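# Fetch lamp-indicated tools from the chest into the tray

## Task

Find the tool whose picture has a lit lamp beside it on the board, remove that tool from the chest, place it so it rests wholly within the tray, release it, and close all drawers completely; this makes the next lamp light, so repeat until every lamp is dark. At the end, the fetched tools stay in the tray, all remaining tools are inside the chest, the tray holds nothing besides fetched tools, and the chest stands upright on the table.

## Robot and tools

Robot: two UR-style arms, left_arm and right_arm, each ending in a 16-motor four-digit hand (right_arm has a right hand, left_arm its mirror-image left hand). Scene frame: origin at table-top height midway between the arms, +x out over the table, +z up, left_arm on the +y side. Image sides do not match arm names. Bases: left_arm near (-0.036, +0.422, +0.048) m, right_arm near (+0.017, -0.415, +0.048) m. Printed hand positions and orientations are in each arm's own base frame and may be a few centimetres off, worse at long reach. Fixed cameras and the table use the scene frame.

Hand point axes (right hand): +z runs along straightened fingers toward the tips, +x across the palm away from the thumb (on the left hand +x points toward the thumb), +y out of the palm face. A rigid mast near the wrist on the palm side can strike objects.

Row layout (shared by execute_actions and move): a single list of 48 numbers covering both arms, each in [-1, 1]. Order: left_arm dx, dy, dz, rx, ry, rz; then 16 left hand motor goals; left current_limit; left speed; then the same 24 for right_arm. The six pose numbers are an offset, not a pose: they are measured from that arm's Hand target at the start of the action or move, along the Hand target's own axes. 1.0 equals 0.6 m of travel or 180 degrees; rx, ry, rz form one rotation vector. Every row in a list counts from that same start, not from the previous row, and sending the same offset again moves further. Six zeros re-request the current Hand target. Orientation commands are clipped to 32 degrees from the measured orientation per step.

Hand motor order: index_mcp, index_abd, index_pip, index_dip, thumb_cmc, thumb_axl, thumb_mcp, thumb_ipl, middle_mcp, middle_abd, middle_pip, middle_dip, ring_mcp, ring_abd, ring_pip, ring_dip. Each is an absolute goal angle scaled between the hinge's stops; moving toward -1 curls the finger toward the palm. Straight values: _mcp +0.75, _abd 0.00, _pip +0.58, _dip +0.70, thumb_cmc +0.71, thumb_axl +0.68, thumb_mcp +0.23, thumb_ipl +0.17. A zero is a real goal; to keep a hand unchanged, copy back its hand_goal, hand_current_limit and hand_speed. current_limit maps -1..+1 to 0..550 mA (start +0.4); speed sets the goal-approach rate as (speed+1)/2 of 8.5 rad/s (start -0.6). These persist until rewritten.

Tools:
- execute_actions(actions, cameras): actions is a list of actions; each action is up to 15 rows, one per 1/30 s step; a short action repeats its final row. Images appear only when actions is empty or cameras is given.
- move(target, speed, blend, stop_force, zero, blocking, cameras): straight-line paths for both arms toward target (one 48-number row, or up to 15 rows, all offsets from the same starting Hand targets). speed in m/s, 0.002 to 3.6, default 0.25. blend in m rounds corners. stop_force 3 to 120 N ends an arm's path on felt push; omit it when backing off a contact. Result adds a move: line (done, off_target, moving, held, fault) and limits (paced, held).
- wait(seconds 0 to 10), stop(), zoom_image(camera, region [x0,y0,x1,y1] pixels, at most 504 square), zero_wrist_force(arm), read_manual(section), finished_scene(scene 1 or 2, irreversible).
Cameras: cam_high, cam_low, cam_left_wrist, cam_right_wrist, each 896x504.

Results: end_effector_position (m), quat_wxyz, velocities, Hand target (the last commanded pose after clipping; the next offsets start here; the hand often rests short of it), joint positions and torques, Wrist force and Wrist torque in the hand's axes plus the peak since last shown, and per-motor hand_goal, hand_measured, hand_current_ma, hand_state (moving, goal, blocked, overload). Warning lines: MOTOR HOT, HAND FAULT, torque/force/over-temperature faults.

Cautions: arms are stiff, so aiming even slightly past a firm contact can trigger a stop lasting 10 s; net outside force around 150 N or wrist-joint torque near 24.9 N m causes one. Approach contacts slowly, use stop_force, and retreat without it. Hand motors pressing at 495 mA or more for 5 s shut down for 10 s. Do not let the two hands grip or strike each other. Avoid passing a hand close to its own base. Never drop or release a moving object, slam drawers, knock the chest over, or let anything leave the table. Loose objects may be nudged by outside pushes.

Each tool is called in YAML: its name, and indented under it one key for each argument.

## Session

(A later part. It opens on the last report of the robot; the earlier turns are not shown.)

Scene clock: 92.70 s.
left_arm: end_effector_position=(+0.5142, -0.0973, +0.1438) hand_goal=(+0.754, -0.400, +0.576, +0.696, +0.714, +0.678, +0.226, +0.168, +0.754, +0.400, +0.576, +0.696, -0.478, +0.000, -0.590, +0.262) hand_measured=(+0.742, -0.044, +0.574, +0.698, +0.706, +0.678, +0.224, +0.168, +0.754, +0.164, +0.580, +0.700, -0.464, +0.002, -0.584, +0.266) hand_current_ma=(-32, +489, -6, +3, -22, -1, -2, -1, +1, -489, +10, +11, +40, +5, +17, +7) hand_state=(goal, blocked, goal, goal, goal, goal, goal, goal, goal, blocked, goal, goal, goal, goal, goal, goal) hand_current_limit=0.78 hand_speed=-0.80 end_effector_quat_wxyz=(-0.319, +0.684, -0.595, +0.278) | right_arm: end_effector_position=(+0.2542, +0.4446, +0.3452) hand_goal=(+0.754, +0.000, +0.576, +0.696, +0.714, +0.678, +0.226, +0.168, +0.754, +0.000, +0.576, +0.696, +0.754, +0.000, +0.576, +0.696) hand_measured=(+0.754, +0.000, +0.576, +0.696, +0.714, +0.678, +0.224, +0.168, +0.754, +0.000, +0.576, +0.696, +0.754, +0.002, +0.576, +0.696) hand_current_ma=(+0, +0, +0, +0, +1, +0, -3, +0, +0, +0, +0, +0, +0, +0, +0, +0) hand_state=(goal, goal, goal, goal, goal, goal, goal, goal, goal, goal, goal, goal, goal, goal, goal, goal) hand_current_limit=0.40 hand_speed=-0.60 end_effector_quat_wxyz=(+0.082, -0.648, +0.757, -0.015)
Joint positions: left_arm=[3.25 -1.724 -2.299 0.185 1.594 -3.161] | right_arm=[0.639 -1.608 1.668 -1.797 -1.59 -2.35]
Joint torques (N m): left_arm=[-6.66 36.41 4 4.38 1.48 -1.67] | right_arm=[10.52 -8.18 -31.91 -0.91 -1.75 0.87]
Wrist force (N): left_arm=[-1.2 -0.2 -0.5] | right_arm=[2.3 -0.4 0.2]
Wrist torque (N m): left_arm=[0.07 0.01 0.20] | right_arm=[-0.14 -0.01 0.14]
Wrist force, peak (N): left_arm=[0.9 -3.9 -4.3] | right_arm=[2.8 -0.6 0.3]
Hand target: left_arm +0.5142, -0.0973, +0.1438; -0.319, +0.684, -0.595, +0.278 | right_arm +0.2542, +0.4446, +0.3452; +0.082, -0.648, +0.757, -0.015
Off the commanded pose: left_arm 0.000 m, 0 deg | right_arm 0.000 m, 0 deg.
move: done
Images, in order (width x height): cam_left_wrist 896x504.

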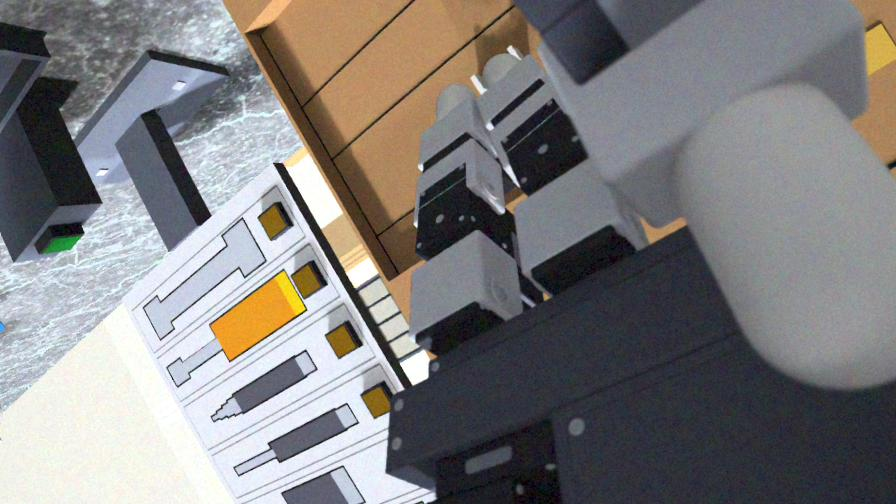

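move:
  target:
    - [0,0.0069,-0.1379,0,0,0,0.754,0.167,0.576,0.696,0.714,0.678,0.226,0.168,0.754,-0.167,0.576,0.696,-0.479,0,-0.591,0.261,0.4,-0.5,0,0,0,0,0,0,0.754,0,0.576,0.696,0.714,0.678,0.226,0.168,0.754,0,0.576,0.696,0.754,0,0.576,0.696,0.4,-0.6]
    - [0.0388,0.0043,-0.14,-0.2222,0,0,-0.479,0,-0.591,0.261,0.714,0.678,0.226,0.168,1,0,1,1,-0.479,0,-0.591,0.261,0.6,-0.5,0,0,0,0,0,0,0.754,0,0.576,0.696,0.714,0.678,0.226,0.168,0.754,0,0.576,0.696,0.754,0,0.576,0.696,0.4,-0.6]
  speed: [0.1,0.3]
  cameras: ["cam_left_wrist","cam_right_wrist"]

zoom_image:
  camera: "cam_right_wrist"
  region: [440, 100, 896, 400]

Scene clock: 101.77 s.
left_arm: end_effector_position=(+0.4520, -0.1295, +0.1957) hand_goal=(-0.478, +0.000, -0.590, +0.262, +0.714, +0.678, +0.226, +0.168, +1.000, +0.000, +1.000, +1.000, -0.478, +0.000, -0.590, +0.262) hand_measured=(-0.460, +0.002, -0.586, +0.264, +0.708, +0.678, +0.224, +0.168, +0.988, -0.004, +0.994, +0.996, -0.464, +0.002, -0.586, +0.264) hand_current_ma=(+53, +5, +11, +6, -14, -1, -5, -1, -38, -6, -15, -8, +40, +5, +11, +6) hand_state=(goal, goal, goal, goal, goal, goal, goal, goal, goal, goal, goal, goal, goal, goal, goal, goal) hand_current_limit=0.60 hand_speed=-0.50 end_effector_quat_wxyz=(-0.066, +0.752, -0.654, +0.058) | right_arm: end_effector_position=(+0.2542, +0.4446, +0.3452) hand_goal=(+0.754, +0.000, +0.576, +0.696, +0.714, +0.678, +0.226, +0.168, +0.754, +0.000, +0.576, +0.696, +0.754, +0.000, +0.576, +0.696) hand_measured=(+0.754, +0.000, +0.576, +0.696, +0.714, +0.678, +0.224, +0.168, +0.754, +0.000, +0.576, +0.696, +0.754, +0.002, +0.576, +0.696) hand_current_ma=(+0, +0, +0, +0, +1, +0, -3, +0, +0, +0, +0, +0, +0, +0, +0, +0) hand_state=(goal, goal, goal, goal, goal, goal, goal, goal, goal, goal, goal, goal, goal, goal, goal, goal) hand_current_limit=0.40 hand_speed=-0.60 end_effector_quat_wxyz=(+0.082, -0.648, +0.757, -0.015)
Joint positions: left_arm=[3.208 -1.644 -1.938 -0.955 1.583 -3.213] | right_arm=[0.639 -1.608 1.668 -1.797 -1.59 -2.35]
Joint torques (N m): left_arm=[-6.35 12.99 33.01 0.75 -1.81 -1.55] | right_arm=[10.69 -7.67 -31.01 -0.9 -1.87 0.86]
Wrist force (N): left_arm=[-1.3 0.9 -0.9] | right_arm=[2.3 -0.3 0.4]
Wrist torque (N m): left_arm=[-0.01 0.02 0.18] | right_arm=[-0.14 -0.01 0.13]
Wrist force, peak (N): left_arm=[-1.4 1.2 -1.3] | right_arm=[2.8 -0.3 0.2]
Hand target: left_arm +0.4520, -0.1295, +0.1957; -0.066, +0.752, -0.654, +0.058 | right_arm +0.2542, +0.4446, +0.3452; +0.082, -0.648, +0.757, -0.015
Off the commanded pose: left_arm 0.000 m, 0 deg | right_arm 0.000 m, 0 deg.
move: done
Images, in order (width x height): cam_left_wrist 896x504, cam_right_wrist 896x504.

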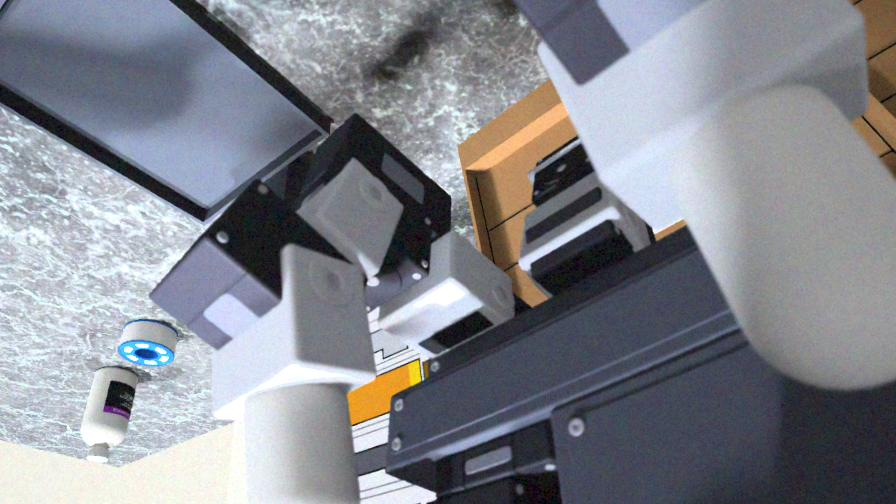

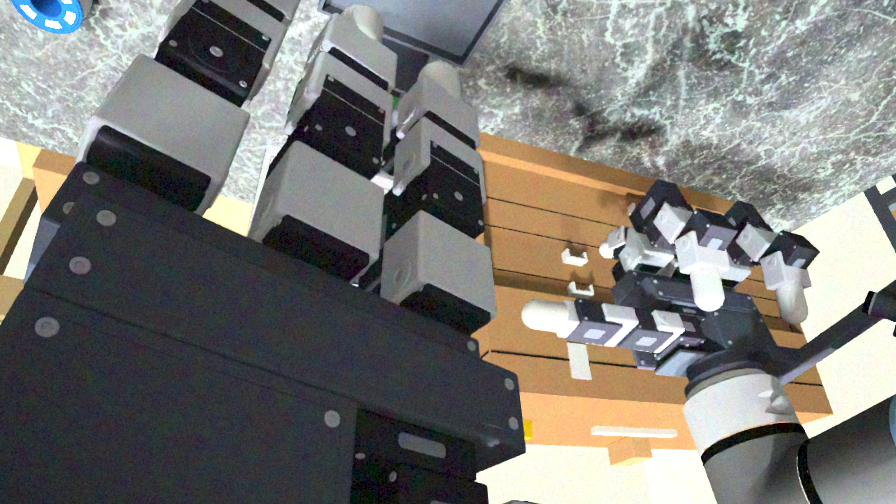

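Scaled by 1.105 from the camera's 896x504 image, which has a finer 1280x720 frame.

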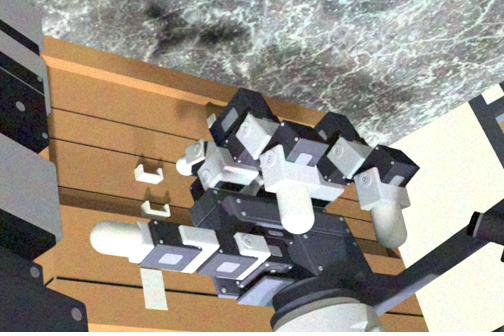

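move:
  target:
    - [0,-0.1188,0.021,0,0,0,-0.479,0,-0.591,0.261,0.714,0.678,0.226,0.168,1,0,1,1,-0.479,0,-0.591,0.261,0.6,-0.5,0,0,0,0,0,0,0.754,0,0.576,0.696,0.714,0.678,0.226,0.168,0.754,0,0.576,0.696,0.754,0,0.576,0.696,0.4,-0.6]
  speed: [0.04]
  stop_force: 3
  cameras: ["cam_right_wrist"]

zoom_image:
  camera: "cam_right_wrist"
  region: [440, 180, 696, 350]

Scene clock: 105.23 s.
left_arm: end_effector_position=(+0.5140, -0.1208, +0.1958) hand_goal=(-0.478, +0.000, -0.590, +0.262, +0.714, +0.678, +0.226, +0.168, +1.000, +0.000, +1.000, +1.000, -0.478, +0.000, -0.590, +0.262) hand_measured=(-0.462, +0.002, -0.586, +0.264, +0.710, +0.678, +0.224, +0.168, +0.982, -0.002, +0.998, +1.000, -0.464, +0.002, -0.586, +0.264) hand_current_ma=(+52, +5, +10, +6, -11, -1, -6, -1, -59, -5, -4, +0, +40, +5, +10, +6) hand_state=(goal, goal, goal, goal, goal, goal, goal, goal, goal, goal, goal, goal, goal, goal, goal, goal) hand_current_limit=0.60 hand_speed=-0.50 end_effector_quat_wxyz=(-0.066, +0.752, -0.654, +0.058) | right_arm: end_effector_position=(+0.2542, +0.4446, +0.3452) hand_goal=(+0.754, +0.000, +0.576, +0.696, +0.714, +0.678, +0.226, +0.168, +0.754, +0.000, +0.576, +0.696, +0.754, +0.000, +0.576, +0.696) hand_measured=(+0.754, +0.000, +0.576, +0.696, +0.714, +0.678, +0.224, +0.168, +0.754, +0.000, +0.576, +0.696, +0.754, +0.002, +0.576, +0.696) hand_current_ma=(+0, +0, +0, +0, +1, +0, -3, +0, +0, +0, +0, +0, +0, +0, +0, +0) hand_state=(goal, goal, goal, goal, goal, goal, goal, goal, goal, goal, goal, goal, goal, goal, goal, goal) hand_current_limit=0.40 hand_speed=-0.60 end_effector_quat_wxyz=(+0.082, -0.648, +0.757, -0.015)
Joint positions: left_arm=[3.216 -1.781 -1.778 -0.978 1.582 -3.205] | right_arm=[0.639 -1.608 1.668 -1.797 -1.59 -2.35]
Joint torques (N m): left_arm=[-6.58 44.61 9.9 4.18 1.31 -1.54] | right_arm=[10.86 -8.7 -31.64 -1.01 -1.93 0.8]
Wrist force (N): left_arm=[-1.0 1.0 -1.1] | right_arm=[2.3 -0.6 0.1]
Wrist torque (N m): left_arm=[-0.02 -0.02 0.04] | right_arm=[-0.16 0.00 0.12]
Wrist force, peak (N): left_arm=[-1.4 9.2 -6.6] | right_arm=[2.8 -0.2 0.4]
Hand target: left_arm +0.5140, -0.1208, +0.1958; -0.066, +0.752, -0.654, +0.058 (not the last commanded pose) | right_arm +0.2542, +0.4446, +0.3452; +0.082, -0.648, +0.757, -0.015
Off the commanded pose: left_arm 0.010 m, 0 deg | right_arm 0.000 m, 0 deg.
move: contact (left_arm)
Images, in order (width x height): cam_right_wrist 896x504.

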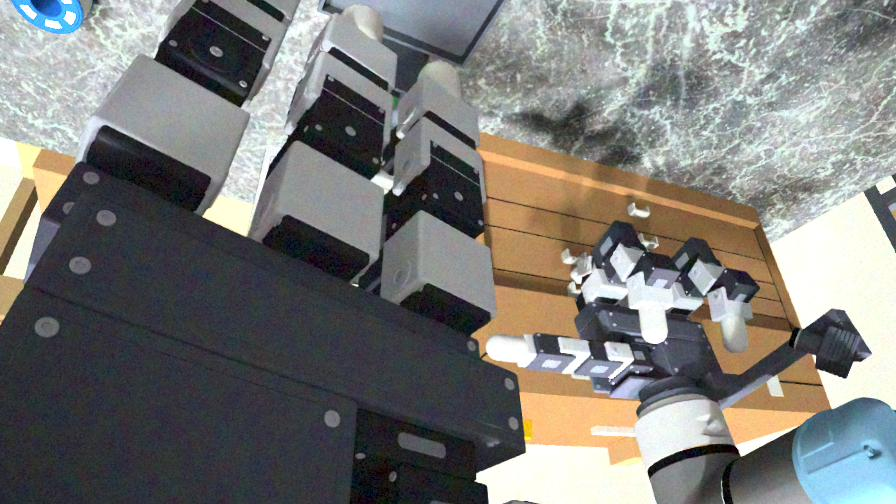

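Scaled by 1.969 from the camera's 896x504 image, which has a finer 1280x720 frame.

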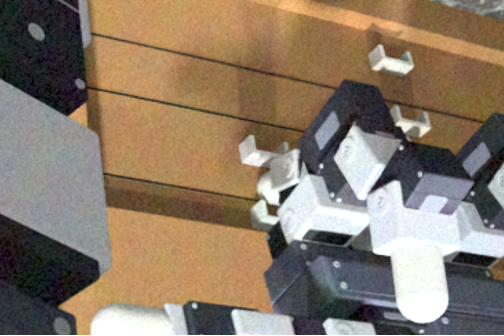

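move:
  target:
    - [0,0.0083,0.0324,0,0,0,-0.479,0,-0.591,0.261,0.714,0.678,0.226,0.168,1,0,1,1,-0.479,0,-0.591,0.261,0.6,-0.5,0,0,0,0,0,0,0.754,0,0.576,0.696,0.714,0.678,0.226,0.168,0.754,0,0.576,0.696,0.754,0,0.576,0.696,0.4,-0.6]
  speed: [0.015]
  stop_force: 10
  cameras: ["cam_right_wrist"]

zoom_image:
  camera: "cam_right_wrist"
  region: [440, 180, 696, 350]

Scene clock: 108.00 s.
left_arm: end_effector_position=(+0.5130, -0.1209, +0.1825) hand_goal=(-0.478, +0.000, -0.590, +0.262, +0.714, +0.678, +0.226, +0.168, +1.000, +0.000, +1.000, +1.000, -0.478, +0.000, -0.590, +0.262) hand_measured=(-0.462, +0.002, -0.586, +0.264, +0.710, +0.678, +0.224, +0.168, +0.998, -0.004, +1.000, +1.000, -0.464, +0.002, -0.586, +0.264) hand_current_ma=(+52, +5, +10, +6, -11, -1, -6, -1, -5, -5, +1, +1, +40, +5, +10, +6) hand_state=(goal, goal, goal, goal, goal, goal, goal, goal, goal, goal, goal, goal, goal, goal, goal, goal) hand_current_limit=0.60 hand_speed=-0.50 end_effector_quat_wxyz=(-0.066, +0.752, -0.654, +0.058) | right_arm: end_effector_position=(+0.2542, +0.4446, +0.3452) hand_goal=(+0.754, +0.000, +0.576, +0.696, +0.714, +0.678, +0.226, +0.168, +0.754, +0.000, +0.576, +0.696, +0.754, +0.000, +0.576, +0.696) hand_measured=(+0.754, +0.000, +0.576, +0.696, +0.714, +0.678, +0.224, +0.168, +0.754, +0.000, +0.576, +0.696, +0.754, +0.002, +0.576, +0.696) hand_current_ma=(+0, +0, +0, +0, +1, +0, -3, +0, +0, +0, +0, +0, +0, +0, +0, +0) hand_state=(goal, goal, goal, goal, goal, goal, goal, goal, goal, goal, goal, goal, goal, goal, goal, goal) hand_current_limit=0.40 hand_speed=-0.60 end_effector_quat_wxyz=(+0.082, -0.648, +0.757, -0.015)
Joint positions: left_arm=[3.216 -1.792 -1.801 -0.943 1.582 -3.205] | right_arm=[0.639 -1.608 1.668 -1.797 -1.59 -2.35]
Joint torques (N m): left_arm=[3.08 38.11 32.81 1.86 1.37 -0.81] | right_arm=[10.23 -8.46 -31.37 -0.99 -1.91 0.9]
Wrist force (N): left_arm=[-1.6 12.7 -13.1] | right_arm=[2.4 -0.2 0.3]
Wrist torque (N m): left_arm=[1.31 -0.29 -0.26] | right_arm=[-0.13 -0.02 0.14]
Wrist force, peak (N): left_arm=[-1.6 18.5 -19.2] | right_arm=[2.7 -0.6 0.6]
Hand target: left_arm +0.5130, -0.1209, +0.1825; -0.066, +0.752, -0.654, +0.058 (not the last commanded pose) | right_arm +0.2542, +0.4446, +0.3452; +0.082, -0.648, +0.757, -0.015
Off the commanded pose: left_arm 0.007 m, 0 deg | right_arm 0.000 m, 0 deg.
move: contact (left_arm)
Images, in order (width x height): cam_right_wrist 896x504.

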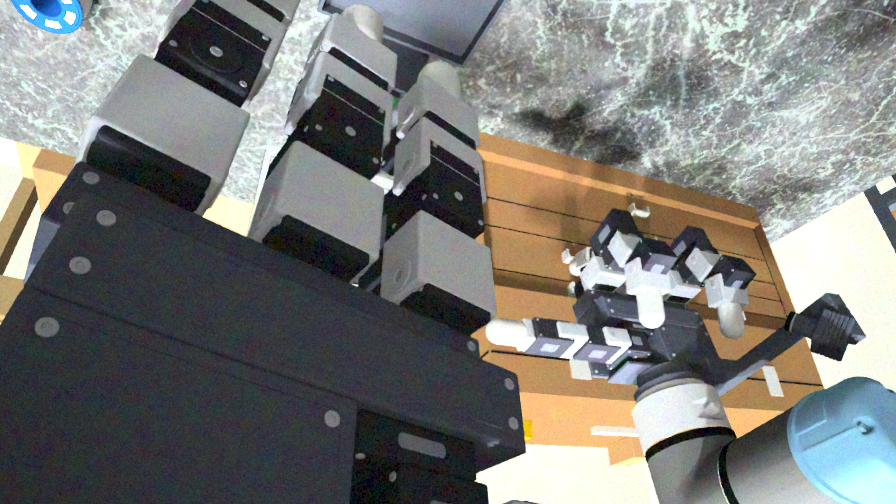

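Scaled by 1.969 from the camera's 896x504 image, which has a finer 1280x720 frame.

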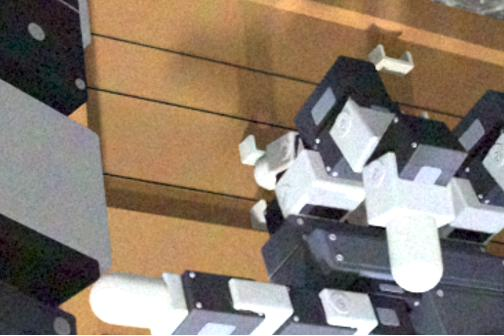

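move:
  target:
    - [0,0.0493,-0.0087,0,0,0,-0.479,0,-0.591,0.261,0.714,0.678,0.226,0.168,1,0,1,1,-0.479,0,-0.591,0.261,0.6,-0.5,0,0,0,0,0,0,0.754,0,0.576,0.696,0.714,0.678,0.226,0.168,0.754,0,0.576,0.696,0.754,0,0.576,0.696,0.4,-0.6]
  speed: [0.03]
  stop_force: 20
  cameras: ["cam_right_wrist"]

zoom_image:
  camera: "cam_right_wrist"
  region: [440, 180, 696, 350]

Scene clock: 110.60 s.
left_arm: end_effector_position=(+0.4833, -0.1251, +0.1825) hand_goal=(-0.478, +0.000, -0.590, +0.262, +0.714, +0.678, +0.226, +0.168, +1.000, +0.000, +1.000, +1.000, -0.478, +0.000, -0.590, +0.262) hand_measured=(-0.462, +0.002, -0.586, +0.264, +0.710, +0.678, +0.224, +0.168, +0.996, -0.002, +1.000, +1.000, -0.464, +0.002, -0.586, +0.264) hand_current_ma=(+52, +5, +10, +6, -11, -1, -6, -1, -9, -5, +0, +0, +40, +5, +10, +6) hand_state=(goal, goal, goal, goal, goal, goal, goal, goal, goal, goal, goal, goal, goal, goal, goal, goal) hand_current_limit=0.60 hand_speed=-0.50 end_effector_quat_wxyz=(-0.066, +0.752, -0.654, +0.058) | right_arm: end_effector_position=(+0.2542, +0.4446, +0.3452) hand_goal=(+0.754, +0.000, +0.576, +0.696, +0.714, +0.678, +0.226, +0.168, +0.754, +0.000, +0.576, +0.696, +0.754, +0.000, +0.576, +0.696) hand_measured=(+0.754, +0.000, +0.576, +0.696, +0.714, +0.678, +0.224, +0.168, +0.754, +0.000, +0.576, +0.696, +0.754, +0.002, +0.576, +0.696) hand_current_ma=(+0, +0, +0, +0, +1, +0, -3, +0, +0, +0, +0, +0, +0, +0, +0, +0) hand_state=(goal, goal, goal, goal, goal, goal, goal, goal, goal, goal, goal, goal, goal, goal, goal, goal) hand_current_limit=0.40 hand_speed=-0.60 end_effector_quat_wxyz=(+0.082, -0.648, +0.757, -0.015)
Joint positions: left_arm=[3.212 -1.728 -1.88 -0.929 1.582 -3.209] | right_arm=[0.639 -1.608 1.668 -1.797 -1.59 -2.35]
Joint torques (N m): left_arm=[-6.18 41.53 9.21 4.23 1.41 -1.52] | right_arm=[10.54 -8.17 -31.23 -1.15 -1.86 0.65]
Wrist force (N): left_arm=[-1.4 0.8 -1.0] | right_arm=[2.6 -0.3 0.4]
Wrist torque (N m): left_arm=[-0.02 0.04 0.18] | right_arm=[-0.15 -0.06 0.16]
Wrist force, peak (N): left_arm=[-1.5 13.0 -13.3] | right_arm=[2.7 -0.4 0.2]
Hand target: left_arm +0.4833, -0.1251, +0.1825; -0.066, +0.752, -0.654, +0.058 | right_arm +0.2542, +0.4446, +0.3452; +0.082, -0.648, +0.757, -0.015
Off the commanded pose: left_arm 0.000 m, 0 deg | right_arm 0.000 m, 0 deg.
move: done
Images, in order (width x height): cam_right_wrist 896x504.

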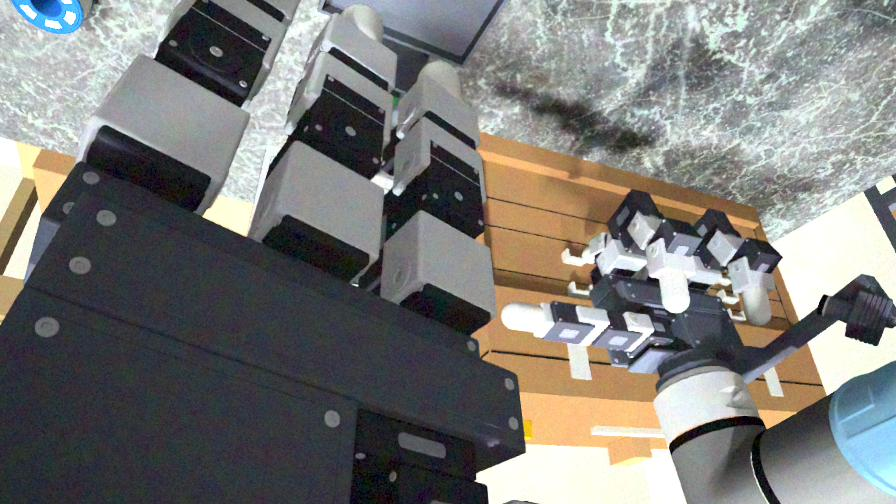

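Scaled by 1.969 from the camera's 896x504 image, which has a finer 1280x720 frame.

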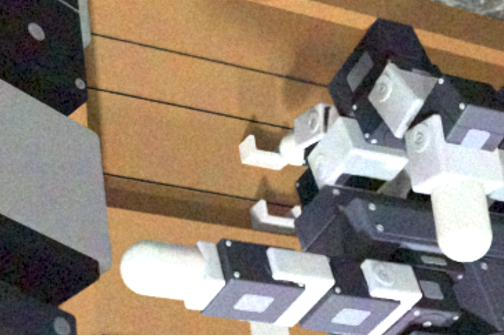

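zoom_image:
  camera: "cam_right_wrist"
  region: [550, 190, 670, 270]

Scaled by 4.200 from the camera's 896x504 image, which has a finer 1280x720 frame.

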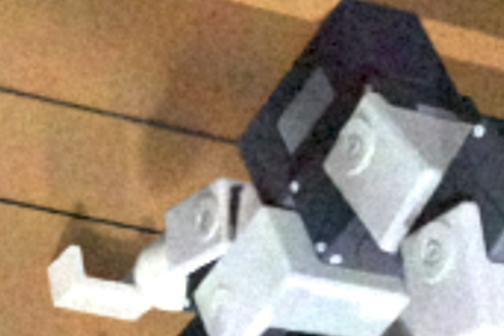

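move:
  target:
    - [0,-0.0039,-0.0218,0,0,0,-0.479,0,-0.591,0.261,0.714,0.678,0.226,0.168,1,0,1,1,-0.479,0,-0.591,0.261,0.8,-0.5,0,0,0,0,0,0,0.754,0,0.576,0.696,0.714,0.678,0.226,0.168,0.754,0,0.576,0.696,0.754,0,0.576,0.696,0.4,-0.6]
    - [0,-0.0514,-0.0134,0,0,0,-0.479,0,-0.591,0.261,0.714,0.678,0.226,0.168,1,0,1,1,-0.479,0,-0.591,0.261,0.8,-0.5,0,0,0,0,0,0,0.754,0,0.576,0.696,0.714,0.678,0.226,0.168,0.754,0,0.576,0.696,0.754,0,0.576,0.696,0.4,-0.6]
  speed: [0.08,0.08]

move:
  target:
    - [0,0.007,0.0394,0,0,0,-0.479,0,-0.591,0.261,0.714,0.678,0.226,0.168,1,0,1,1,-0.479,0,-0.591,0.261,0.8,-0.5,0,0,0,0,0,0,0.754,0,0.576,0.696,0.714,0.678,0.226,0.168,0.754,0,0.576,0.696,0.754,0,0.576,0.696,0.4,-0.6]
  speed: [0.015]
  stop_force: 22
  cameras: ["cam_right_wrist"]

zoom_image:
  camera: "cam_right_wrist"
  region: [540, 190, 690, 310]

Scene clock: 115.80 s.
left_arm: end_effector_position=(+0.5118, -0.1211, +0.1958) hand_goal=(-0.478, +0.000, -0.590, +0.262, +0.714, +0.678, +0.226, +0.168, +1.000, +0.000, +1.000, +1.000, -0.478, +0.000, -0.590, +0.262) hand_measured=(-0.462, +0.002, -0.586, +0.264, +0.710, +0.678, +0.224, +0.168, +0.996, -0.002, +1.000, +1.000, -0.464, +0.002, -0.586, +0.264) hand_current_ma=(+52, +5, +10, +6, -11, -1, -6, -1, -10, -5, +0, +0, +40, +5, +10, +6) hand_state=(goal, goal, goal, goal, goal, goal, goal, goal, goal, goal, goal, goal, goal, goal, goal, goal) hand_current_limit=0.80 hand_speed=-0.50 end_effector_quat_wxyz=(-0.066, +0.752, -0.654, +0.058) | right_arm: end_effector_position=(+0.2542, +0.4446, +0.3452) hand_goal=(+0.754, +0.000, +0.576, +0.696, +0.714, +0.678, +0.226, +0.168, +0.754, +0.000, +0.576, +0.696, +0.754, +0.000, +0.576, +0.696) hand_measured=(+0.754, +0.000, +0.576, +0.696, +0.714, +0.678, +0.224, +0.168, +0.754, +0.000, +0.576, +0.696, +0.754, +0.002, +0.576, +0.696) hand_current_ma=(+0, +0, +0, +0, +1, +0, -3, +0, +0, +0, +0, +0, +0, +0, +0, +0) hand_state=(goal, goal, goal, goal, goal, goal, goal, goal, goal, goal, goal, goal, goal, goal, goal, goal) hand_current_limit=0.40 hand_speed=-0.60 end_effector_quat_wxyz=(+0.082, -0.648, +0.757, -0.015)
Joint positions: left_arm=[3.216 -1.776 -1.784 -0.977 1.582 -3.205] | right_arm=[0.639 -1.608 1.668 -1.797 -1.59 -2.35]
Joint torques (N m): left_arm=[7.66 18.29 33.46 0.64 -1.66 1.35] | right_arm=[10.28 -8.57 -31.16 -1.11 -1.92 0.77]
Wrist force (N): left_arm=[-1.2 0.9 -1.0] | right_arm=[2.5 -0.4 0.7]
Wrist torque (N m): left_arm=[-0.01 0.01 0.01] | right_arm=[-0.20 -0.04 0.14]
Wrist force, peak (N): left_arm=[-1.1 1.4 -1.6] | right_arm=[2.8 -0.5 0.0]
Hand target: left_arm +0.5119, -0.1211, +0.1958; -0.066, +0.752, -0.654, +0.058 | right_arm +0.2542, +0.4446, +0.3452; +0.082, -0.648, +0.757, -0.015
Off the commanded pose: left_arm 0.000 m, 0 deg | right_arm 0.000 m, 0 deg.
move: done

Scene clock: 118.07 s.
left_arm: end_effector_position=(+0.5120, -0.1211, +0.1807) hand_goal=(-0.478, +0.000, -0.590, +0.262, +0.714, +0.678, +0.226, +0.168, +1.000, +0.000, +1.000, +1.000, -0.478, +0.000, -0.590, +0.262) hand_measured=(-0.462, +0.002, -0.586, +0.264, +0.710, +0.678, +0.224, +0.168, +1.002, -0.002, +1.002, +1.002, -0.464, +0.002, -0.586, +0.264) hand_current_ma=(+52, +5, +10, +6, -11, -1, -6, -1, +4, -5, +4, +3, +40, +5, +10, +6) hand_state=(goal, goal, goal, goal, goal, goal, goal, goal, goal, goal, goal, goal, goal, goal, goal, goal) hand_current_limit=0.80 hand_speed=-0.50 end_effector_quat_wxyz=(-0.066, +0.752, -0.654, +0.058) | right_arm: end_effector_position=(+0.2542, +0.4446, +0.3452) hand_goal=(+0.754, +0.000, +0.576, +0.696, +0.714, +0.678, +0.226, +0.168, +0.754, +0.000, +0.576, +0.696, +0.754, +0.000, +0.576, +0.696) hand_measured=(+0.754, +0.000, +0.576, +0.696, +0.714, +0.678, +0.224, +0.168, +0.754, +0.000, +0.576, +0.696, +0.754, +0.002, +0.576, +0.696) hand_current_ma=(+0, +0, +0, +0, +1, +0, -3, +0, +0, +0, +0, +0, +0, +0, +0, +0) hand_state=(goal, goal, goal, goal, goal, goal, goal, goal, goal, goal, goal, goal, goal, goal, goal, goal) hand_current_limit=0.40 hand_speed=-0.60 end_effector_quat_wxyz=(+0.082, -0.648, +0.757, -0.015)
Joint positions: left_arm=[3.216 -1.792 -1.806 -0.938 1.582 -3.205] | right_arm=[0.639 -1.608 1.668 -1.797 -1.59 -2.35]
Joint torques (N m): left_arm=[4.68 30.58 25.26 -0.82 0.6 0.9] | right_arm=[10.55 -9.07 -31.55 -1.13 -1.82 0.71]
Wrist force (N): left_arm=[-1.5 9.2 -24.4] | right_arm=[2.1 -0.5 0.5]
Wrist torque (N m): left_arm=[3.19 -0.51 -0.22] | right_arm=[-0.19 0.01 0.11]
Wrist force, peak (N): left_arm=[-1.2 13.5 -32.7] | right_arm=[2.6 -0.3 0.5]
Hand target: left_arm +0.5120, -0.1211, +0.1807; -0.066, +0.752, -0.654, +0.058 (not the last commanded pose) | right_arm +0.2542, +0.4446, +0.3452; +0.082, -0.648, +0.757, -0.015
Off the commanded pose: left_arm 0.009 m, 0 deg | right_arm 0.000 m, 0 deg.
move: contact (left_arm)
Images, in order (width x height): cam_right_wrist 896x504.

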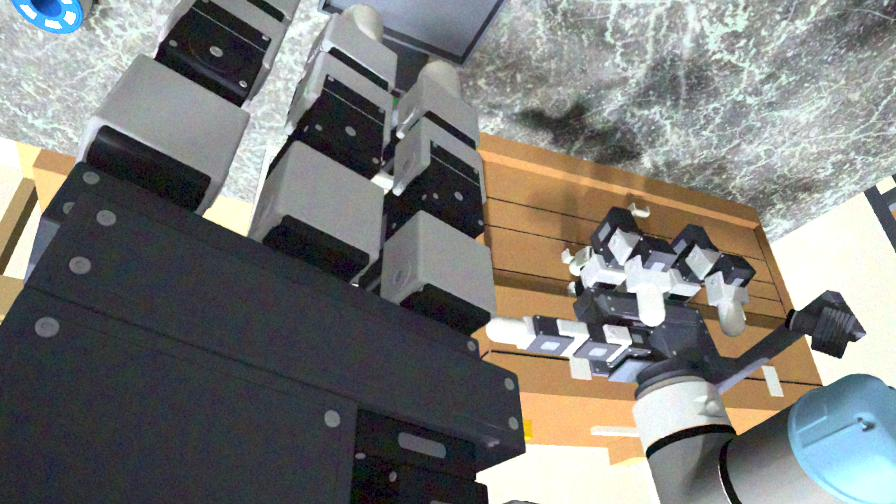

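Scaled by 3.360 from the camera's 896x504 image, which has a finer 1280x720 frame.

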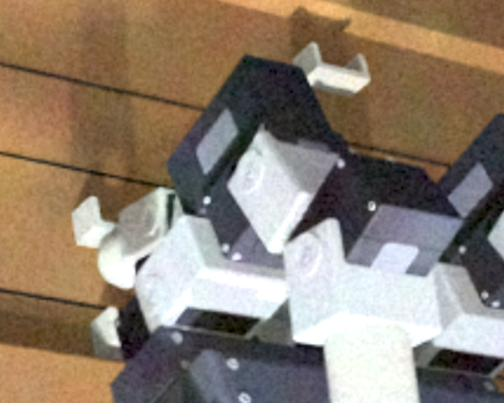

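move:
  target:
    - [0,0.041,-0.0073,0,0,0,-0.479,0,-0.591,0.261,0.714,0.678,0.226,0.168,1,0,1,1,-0.479,0,-0.591,0.261,0.8,-0.5,0,0,0,0,0,0,0.754,0,0.576,0.696,0.714,0.678,0.226,0.168,0.754,0,0.576,0.696,0.754,0,0.576,0.696,0.4,-0.6]
  speed: [0.02]
  cameras: ["cam_right_wrist"]

zoom_image:
  camera: "cam_right_wrist"
  region: [540, 190, 690, 310]

Scene clock: 120.03 s.
left_arm: end_effector_position=(+0.4874, -0.1245, +0.1807) hand_goal=(-0.478, +0.000, -0.590, +0.262, +0.714, +0.678, +0.226, +0.168, +1.000, +0.000, +1.000, +1.000, -0.478, +0.000, -0.590, +0.262) hand_measured=(-0.462, +0.002, -0.586, +0.264, +0.710, +0.678, +0.224, +0.168, +1.002, -0.006, +1.002, +1.002, -0.464, +0.002, -0.586, +0.264) hand_current_ma=(+52, +5, +10, +6, -11, -1, -6, -1, +5, -12, +4, +2, +40, +5, +10, +6) hand_state=(goal, goal, goal, goal, goal, goal, goal, goal, goal, goal, goal, goal, goal, goal, goal, goal) hand_current_limit=0.80 hand_speed=-0.50 end_effector_quat_wxyz=(-0.066, +0.752, -0.654, +0.058) | right_arm: end_effector_position=(+0.2542, +0.4446, +0.3452) hand_goal=(+0.754, +0.000, +0.576, +0.696, +0.714, +0.678, +0.226, +0.168, +0.754, +0.000, +0.576, +0.696, +0.754, +0.000, +0.576, +0.696) hand_measured=(+0.754, +0.000, +0.576, +0.696, +0.714, +0.678, +0.224, +0.168, +0.754, +0.000, +0.576, +0.696, +0.754, +0.002, +0.576, +0.696) hand_current_ma=(+0, +0, +0, +0, +1, +0, -3, +0, +0, +0, +0, +0, +0, +0, +0, +0) hand_state=(goal, goal, goal, goal, goal, goal, goal, goal, goal, goal, goal, goal, goal, goal, goal, goal) hand_current_limit=0.40 hand_speed=-0.60 end_effector_quat_wxyz=(+0.082, -0.648, +0.757, -0.015)
Joint positions: left_arm=[3.213 -1.739 -1.872 -0.925 1.582 -3.208] | right_arm=[0.639 -1.608 1.668 -1.797 -1.59 -2.35]
Joint torques (N m): left_arm=[-6.85 33.47 -1.02 0.58 1.13 -1.54] | right_arm=[11.53 -8.56 -31.63 -1.09 -1.87 0.73]
Wrist force (N): left_arm=[-1.6 -4.0 -15.3] | right_arm=[2.4 -0.5 0.5]
Wrist torque (N m): left_arm=[2.49 -0.36 0.24] | right_arm=[-0.19 -0.03 0.14]
Wrist force, peak (N): left_arm=[-1.4 9.0 -24.5] | right_arm=[2.7 -0.4 -0.1]
Hand target: left_arm +0.4872, -0.1245, +0.1807; -0.066, +0.752, -0.654, +0.058 | right_arm +0.2542, +0.4446, +0.3452; +0.082, -0.648, +0.757, -0.015
Off the commanded pose: left_arm 0.000 m, 0 deg | right_arm 0.000 m, 0 deg.
move: done
Images, in order (width x height): cam_right_wrist 896x504.

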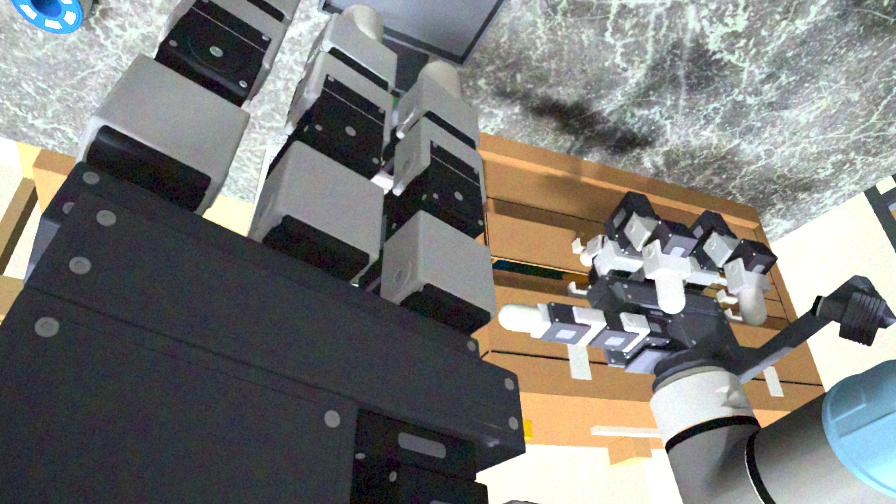

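Scaled by 3.360 from the camera's 896x504 image, which has a finer 1280x720 frame.

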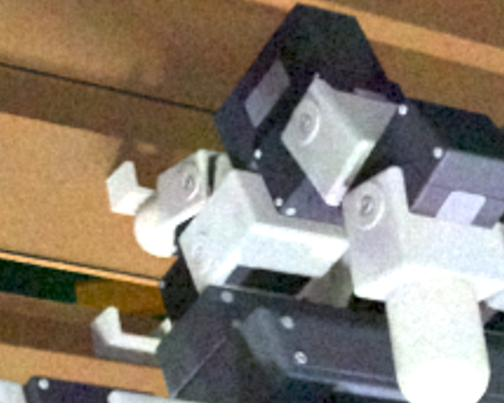

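move:
  target: [0,0.0821,-0.0145,0,0,0,-0.479,0,-0.591,0.261,0.714,0.678,0.226,0.168,1,0,1,1,-0.479,0,-0.591,0.261,0.8,-0.5,0,0,0,0,0,0,0.754,0,0.576,0.696,0.714,0.678,0.226,0.168,0.754,0,0.576,0.696,0.754,0,0.576,0.696,0.4,-0.6]
  speed: 0.03
  cameras: ["cam_right_wrist"]

Scene clock: 124.03 s.
left_arm: end_effector_position=(+0.4379, -0.1314, +0.1806) hand_goal=(-0.478, +0.000, -0.590, +0.262, +0.714, +0.678, +0.226, +0.168, +1.000, +0.000, +1.000, +1.000, -0.478, +0.000, -0.590, +0.262) hand_measured=(-0.462, +0.002, -0.586, +0.264, +0.710, +0.678, +0.224, +0.168, +1.002, -0.014, +1.002, +1.002, -0.464, +0.002, -0.586, +0.264) hand_current_ma=(+52, +5, +10, +6, -11, -1, -6, -1, +5, -36, +4, +2, +40, +5, +10, +6) hand_state=(goal, goal, goal, goal, goal, goal, goal, goal, goal, goal, goal, goal, goal, goal, goal, goal) hand_current_limit=0.80 hand_speed=-0.50 end_effector_quat_wxyz=(-0.066, +0.752, -0.654, +0.058) | right_arm: end_effector_position=(+0.2542, +0.4446, +0.3452) hand_goal=(+0.754, +0.000, +0.576, +0.696, +0.714, +0.678, +0.226, +0.168, +0.754, +0.000, +0.576, +0.696, +0.754, +0.000, +0.576, +0.696) hand_measured=(+0.754, +0.000, +0.576, +0.696, +0.714, +0.678, +0.224, +0.168, +0.754, +0.000, +0.576, +0.696, +0.754, +0.002, +0.576, +0.696) hand_current_ma=(+0, +0, +0, +0, +1, +0, -3, +0, +0, +0, +0, +0, +0, +0, +0, +0) hand_state=(goal, goal, goal, goal, goal, goal, goal, goal, goal, goal, goal, goal, goal, goal, goal, goal) hand_current_limit=0.40 hand_speed=-0.60 end_effector_quat_wxyz=(+0.082, -0.648, +0.757, -0.015)
Joint positions: left_arm=[3.206 -1.629 -1.997 -0.91 1.583 -3.215] | right_arm=[0.639 -1.608 1.668 -1.797 -1.59 -2.35]
Joint torques (N m): left_arm=[-7.89 28.22 -0.49 0.72 1.04 -1.52] | right_arm=[11.06 -9.06 -31 -1.18 -1.87 0.62]
Wrist force (N): left_arm=[-2.1 -3.9 -14.8] | right_arm=[2.2 -0.3 0.3]
Wrist torque (N m): left_arm=[2.43 -0.40 0.16] | right_arm=[-0.15 0.00 0.12]
Wrist force, peak (N): left_arm=[-1.9 -4.1 -15.9] | right_arm=[2.9 -0.1 0.1]
Hand target: left_arm +0.4377, -0.1314, +0.1806; -0.066, +0.752, -0.654, +0.058 | right_arm +0.2542, +0.4446, +0.3452; +0.082, -0.648, +0.757, -0.015
Off the commanded pose: left_arm 0.000 m, 0 deg | right_arm 0.000 m, 0 deg.
move: done
Images, in order (width x height): cam_right_wrist 896x504.

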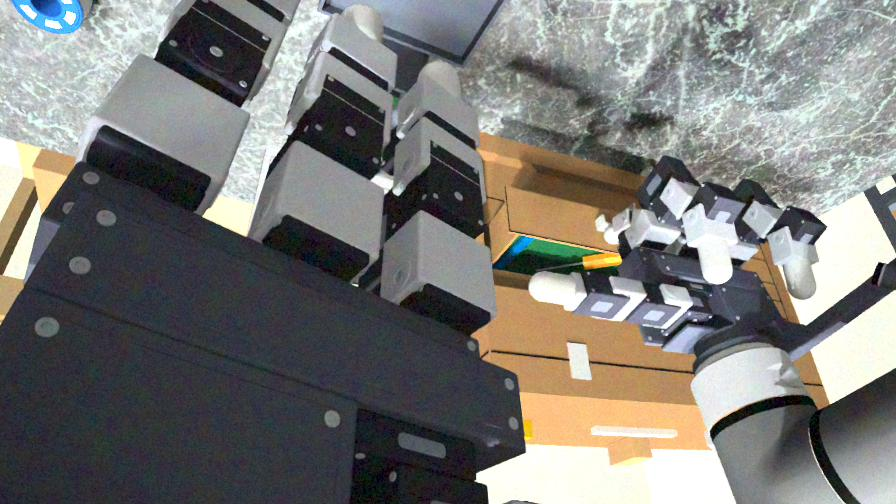

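move:
  target: [0,0.1478,-0.0261,0,0,0,-0.479,0,-0.591,0.261,0.714,0.678,0.226,0.168,1,0,1,1,-0.479,0,-0.591,0.261,0.8,-0.5,0,0,0,0,0,0,0.754,0,0.576,0.696,0.714,0.678,0.226,0.168,0.754,0,0.576,0.696,0.754,0,0.576,0.696,0.4,-0.6]
  speed: 0.04
  cameras: ["cam_right_wrist", "cam_left_wrist"]

zoom_image:
  camera: "cam_right_wrist"
  region: [440, 100, 740, 400]

Scene clock: 127.07 s.
left_arm: end_effector_position=(+0.3486, -0.1439, +0.1805) hand_goal=(-0.478, +0.000, -0.590, +0.262, +0.714, +0.678, +0.226, +0.168, +1.000, +0.000, +1.000, +1.000, -0.478, +0.000, -0.590, +0.262) hand_measured=(-0.462, +0.002, -0.586, +0.264, +0.710, +0.678, +0.224, +0.168, +1.002, -0.030, +1.002, +1.002, -0.464, +0.002, -0.586, +0.264) hand_current_ma=(+52, +5, +10, +6, -11, -1, -6, -1, +5, -85, +4, +2, +40, +5, +10, +6) hand_state=(goal, goal, goal, goal, goal, goal, goal, goal, goal, blocked, goal, goal, goal, goal, goal, goal) hand_current_limit=0.80 hand_speed=-0.50 end_effector_quat_wxyz=(-0.066, +0.752, -0.654, +0.058) | right_arm: end_effector_position=(+0.2542, +0.4446, +0.3452) hand_goal=(+0.754, +0.000, +0.576, +0.696, +0.714, +0.678, +0.226, +0.168, +0.754, +0.000, +0.576, +0.696, +0.754, +0.000, +0.576, +0.696) hand_measured=(+0.754, +0.000, +0.576, +0.696, +0.714, +0.678, +0.224, +0.168, +0.754, +0.000, +0.576, +0.696, +0.754, +0.002, +0.576, +0.696) hand_current_ma=(+0, +0, +0, +0, +1, +0, -3, +0, +0, +0, +0, +0, +0, +0, +0, +0) hand_state=(goal, goal, goal, goal, goal, goal, goal, goal, goal, goal, goal, goal, goal, goal, goal, goal) hand_current_limit=0.40 hand_speed=-0.60 end_effector_quat_wxyz=(+0.082, -0.648, +0.757, -0.015)
Joint positions: left_arm=[3.188 -1.418 -2.196 -0.922 1.586 -3.232] | right_arm=[0.639 -1.608 1.668 -1.797 -1.59 -2.35]
Joint torques (N m): left_arm=[-7.36 21.47 0.31 -2.51 0.66 -1.34] | right_arm=[11.42 -9.16 -31.59 -1.29 -1.76 0.57]
Wrist force (N): left_arm=[-2.6 -3.8 -13.9] | right_arm=[2.3 -0.2 0.4]
Wrist torque (N m): left_arm=[2.26 -0.48 0.08] | right_arm=[-0.14 -0.02 0.14]
Wrist force, peak (N): left_arm=[-2.2 -4.0 -15.8] | right_arm=[3.0 -0.3 0.6]
Hand target: left_arm +0.3485, -0.1439, +0.1805; -0.066, +0.752, -0.654, +0.058 | right_arm +0.2542, +0.4446, +0.3452; +0.082, -0.648, +0.757, -0.015
Off the commanded pose: left_arm 0.000 m, 0 deg | right_arm 0.000 m, 0 deg.
move: done
Images, in order (width x height): cam_left_wrist 896x504, cam_right_wrist 896x504.

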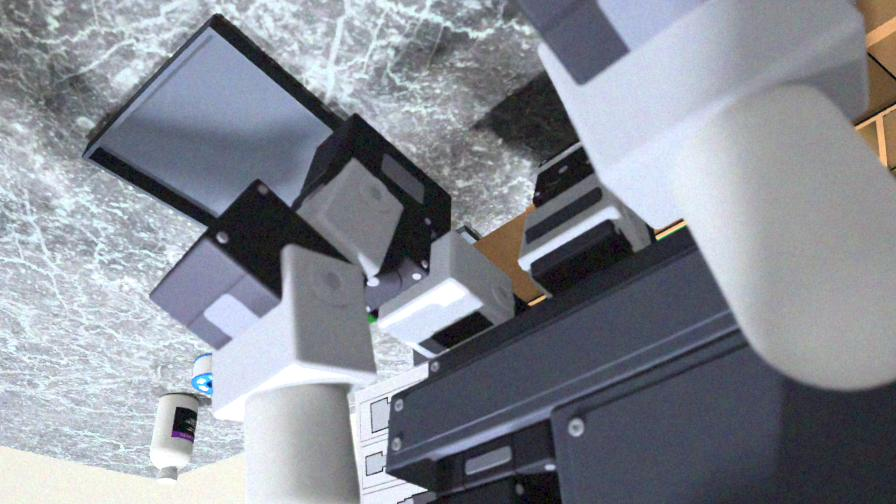

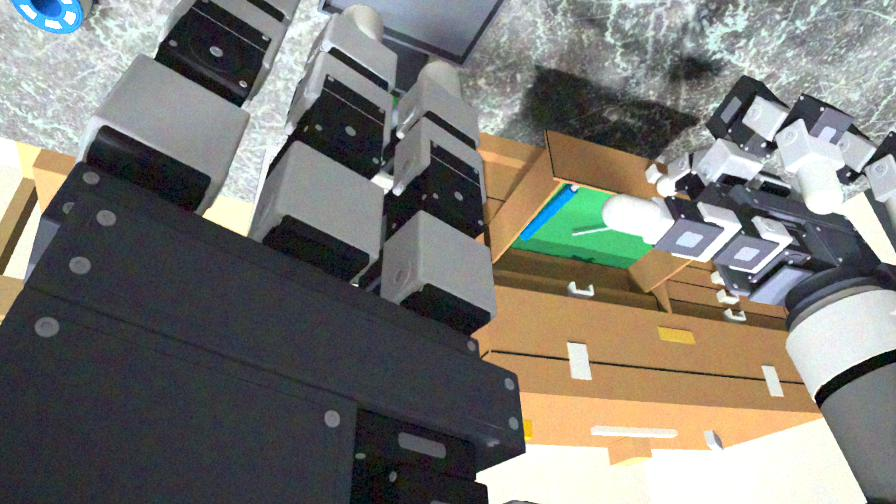

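Scaled by 1.680 from the camera's 896x504 image, which has a finer 1280x720 frame.

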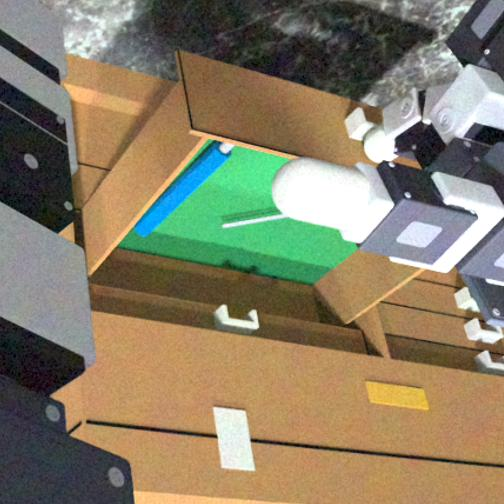

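move:
  target:
    - [0,-0.0174,-0.0985,0,0,0,-0.479,0,-0.591,0.261,0.714,0.678,0.226,0.168,1,0,1,1,-0.479,0,-0.591,0.261,0.8,-0.5,0,0,0,0,0,0,0.754,0,0.576,0.696,0.714,0.678,0.226,0.168,0.754,0,0.576,0.696,0.754,0,0.576,0.696,0.4,-0.6]
    - [0,0.16,-0.2,0,0,0,-0.479,0,-0.591,0.261,0.714,0.678,0.226,0.168,1,0,1,1,-0.479,0,-0.591,0.261,0.8,-0.5,0,0,0,0,0,0,0.754,0,0.576,0.696,0.714,0.678,0.226,0.168,0.754,0,0.576,0.696,0.754,0,0.576,0.696,0.4,-0.6]
  speed: 0.2
  blend: 0.02
  cameras: ["cam_right_wrist", "cam_left_wrist"]

zoom_image:
  camera: "cam_right_wrist"
  region: [440, 100, 740, 300]

Scene clock: 129.20 s.
left_arm: end_effector_position=(+0.2341, -0.1598, +0.2816) hand_goal=(-0.478, +0.000, -0.590, +0.262, +0.714, +0.678, +0.226, +0.168, +1.000, +0.000, +1.000, +1.000, -0.478, +0.000, -0.590, +0.262) hand_measured=(-0.462, +0.002, -0.586, +0.264, +0.710, +0.678, +0.224, +0.168, +0.996, -0.004, +1.000, +1.000, -0.464, +0.002, -0.586, +0.264) hand_current_ma=(+52, +5, +10, +6, -10, -1, -7, -1, -10, -6, +0, +0, +40, +5, +10, +6) hand_state=(goal, goal, goal, goal, goal, goal, goal, goal, goal, goal, goal, goal, goal, goal, goal, goal) hand_current_limit=0.80 hand_speed=-0.50 end_effector_quat_wxyz=(-0.066, +0.752, -0.654, +0.058) | right_arm: end_effector_position=(+0.2542, +0.4446, +0.3452) hand_goal=(+0.754, +0.000, +0.576, +0.696, +0.714, +0.678, +0.226, +0.168, +0.754, +0.000, +0.576, +0.696, +0.754, +0.000, +0.576, +0.696) hand_measured=(+0.754, +0.000, +0.576, +0.696, +0.714, +0.678, +0.224, +0.168, +0.754, +0.000, +0.576, +0.696, +0.754, +0.002, +0.576, +0.696) hand_current_ma=(+0, +0, +0, +0, +1, +0, -3, +0, +0, +0, +0, +0, +0, +0, +0, +0) hand_state=(goal, goal, goal, goal, goal, goal, goal, goal, goal, goal, goal, goal, goal, goal, goal, goal) hand_current_limit=0.40 hand_speed=-0.60 end_effector_quat_wxyz=(+0.082, -0.648, +0.757, -0.015)
Joint positions: left_arm=[3.149 -1.035 -2.164 -1.337 1.593 -3.271] | right_arm=[0.639 -1.608 1.668 -1.797 -1.59 -2.35]
Joint torques (N m): left_arm=[-6.2 14.35 16.9 0.89 -0.61 -1.56] | right_arm=[10.24 -8.67 -31.52 -1.05 -1.74 0.54]
Wrist force (N): left_arm=[-1.1 1.3 -1.6] | right_arm=[2.5 0.0 0.1]
Wrist torque (N m): left_arm=[0.08 -0.02 0.19] | right_arm=[-0.08 -0.04 0.16]
Wrist force, peak (N): left_arm=[-2.6 -3.6 -14.0] | right_arm=[2.6 -0.3 0.4]
Hand target: left_arm +0.2340, -0.1598, +0.2817; -0.066, +0.752, -0.654, +0.058 | right_arm +0.2542, +0.4446, +0.3452; +0.082, -0.648, +0.757, -0.015
Off the commanded pose: left_arm 0.000 m, 0 deg | right_arm 0.000 m, 0 deg.
move: done
Images, in order (width x height): cam_left_wrist 896x504, cam_right_wrist 896x504.

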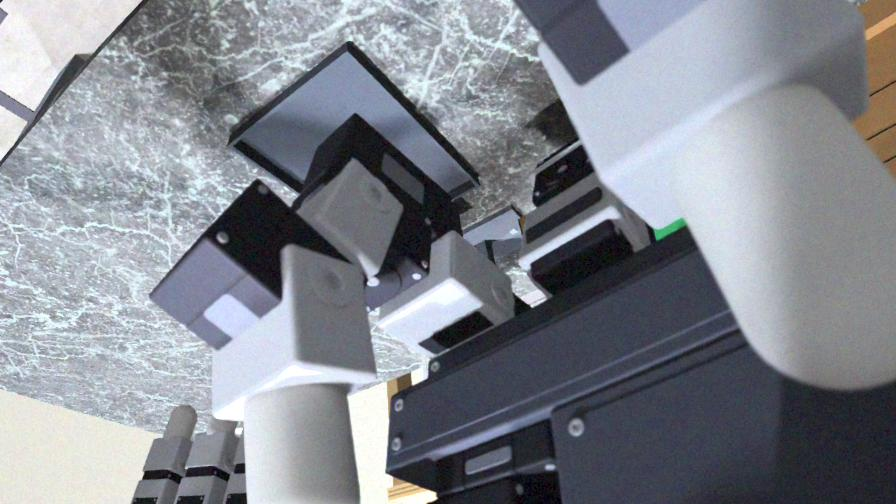

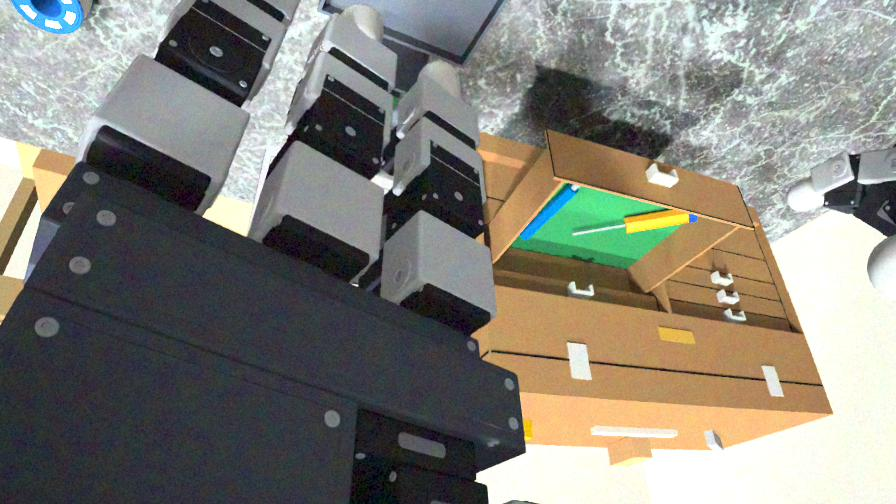

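Scaled by 1.680 from the camera's 896x504 image, which has a finer 1280x720 frame.

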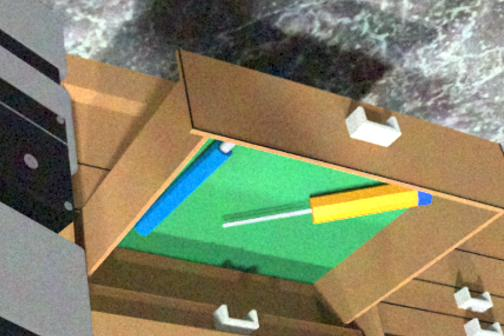

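move:
  target:
    - [0,-0.0672,0.1962,0,0,0,-0.479,0,-0.591,0.261,0.714,0.678,0.226,0.168,1,0,1,1,-0.479,0,-0.591,0.261,0.8,-0.5,0,0,0,0,0,0,0.754,0,0.576,0.696,0.714,0.678,0.226,0.168,0.754,0,0.576,0.696,0.754,0,0.576,0.696,0.4,-0.6]
    - [0,-0.3628,0.2484,0,0,0,-0.479,0,-0.591,0.261,0.714,0.678,0.226,0.168,1,0,1,1,-0.479,0,-0.591,0.261,0.8,-0.5,0,0,0,0,0,0,0.754,0,0.576,0.696,0.714,0.678,0.226,0.168,0.754,0,0.576,0.696,0.754,0,0.576,0.696,0.4,-0.6]
  speed: [0.2, 0.08]
  cameras: ["cam_right_wrist"]

Scene clock: 134.80 s.
left_arm: end_effector_position=(+0.4721, -0.1266, +0.1733) hand_goal=(-0.478, +0.000, -0.590, +0.262, +0.714, +0.678, +0.226, +0.168, +1.000, +0.000, +1.000, +1.000, -0.478, +0.000, -0.590, +0.262) hand_measured=(-0.462, +0.002, -0.586, +0.264, +0.710, +0.678, +0.224, +0.168, +0.980, +0.008, +0.998, +1.000, -0.464, +0.002, -0.586, +0.264) hand_current_ma=(+50, +5, +10, +6, -10, -1, -7, -1, -63, +16, -6, +0, +40, +5, +10, +6) hand_state=(goal, goal, goal, goal, goal, goal, goal, goal, goal, goal, goal, goal, goal, goal, goal, goal) hand_current_limit=0.80 hand_speed=-0.50 end_effector_quat_wxyz=(-0.066, +0.752, -0.654, +0.058) | right_arm: end_effector_position=(+0.2542, +0.4446, +0.3452) hand_goal=(+0.754, +0.000, +0.576, +0.696, +0.714, +0.678, +0.226, +0.168, +0.754, +0.000, +0.576, +0.696, +0.754, +0.000, +0.576, +0.696) hand_measured=(+0.754, +0.000, +0.576, +0.696, +0.714, +0.678, +0.224, +0.168, +0.754, +0.000, +0.576, +0.696, +0.754, +0.002, +0.576, +0.696) hand_current_ma=(+0, +0, +0, +0, +1, +0, -3, +0, +0, +0, +0, +0, +0, +0, +0, +0) hand_state=(goal, goal, goal, goal, goal, goal, goal, goal, goal, goal, goal, goal, goal, goal, goal, goal) hand_current_limit=0.40 hand_speed=-0.60 end_effector_quat_wxyz=(+0.082, -0.648, +0.757, -0.015)
Joint positions: left_arm=[3.211 -1.714 -1.923 -0.899 1.582 -3.21] | right_arm=[0.639 -1.608 1.668 -1.797 -1.59 -2.35]
Joint torques (N m): left_arm=[7.47 14.51 32.78 1.15 -1.23 1.18] | right_arm=[9.83 -9.05 -31.14 -0.98 -1.82 0.69]
Wrist force (N): left_arm=[-0.7 3.2 -2.4] | right_arm=[2.2 -0.5 0.1]
Wrist torque (N m): left_arm=[0.12 0.01 0.03] | right_arm=[-0.15 -0.01 0.13]
Wrist force, peak (N): left_arm=[-0.8 4.3 -3.4] | right_arm=[2.7 -0.7 0.3]
Hand target: left_arm +0.4722, -0.1266, +0.1733; -0.066, +0.752, -0.654, +0.058 | right_arm +0.2542, +0.4446, +0.3452; +0.082, -0.648, +0.757, -0.015
Off the commanded pose: left_arm 0.000 m, 0 deg | right_arm 0.000 m, 0 deg.
move: done
Images, in order (width x height): cam_right_wrist 896x504.

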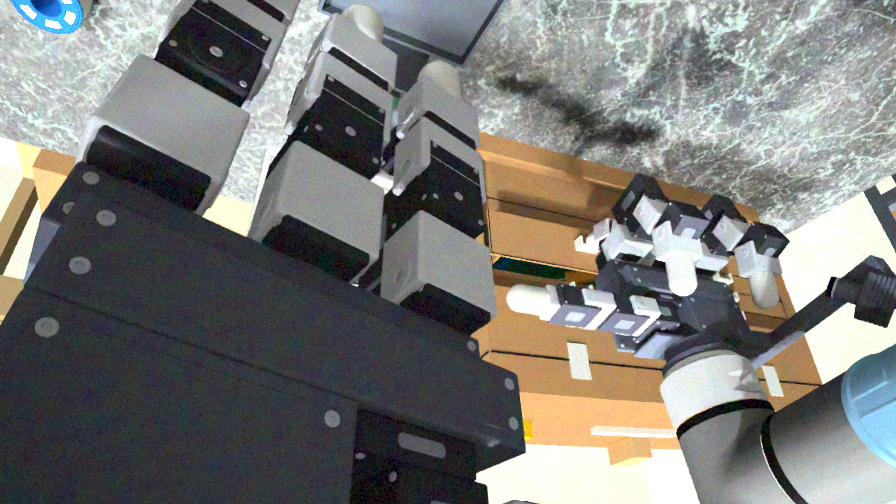

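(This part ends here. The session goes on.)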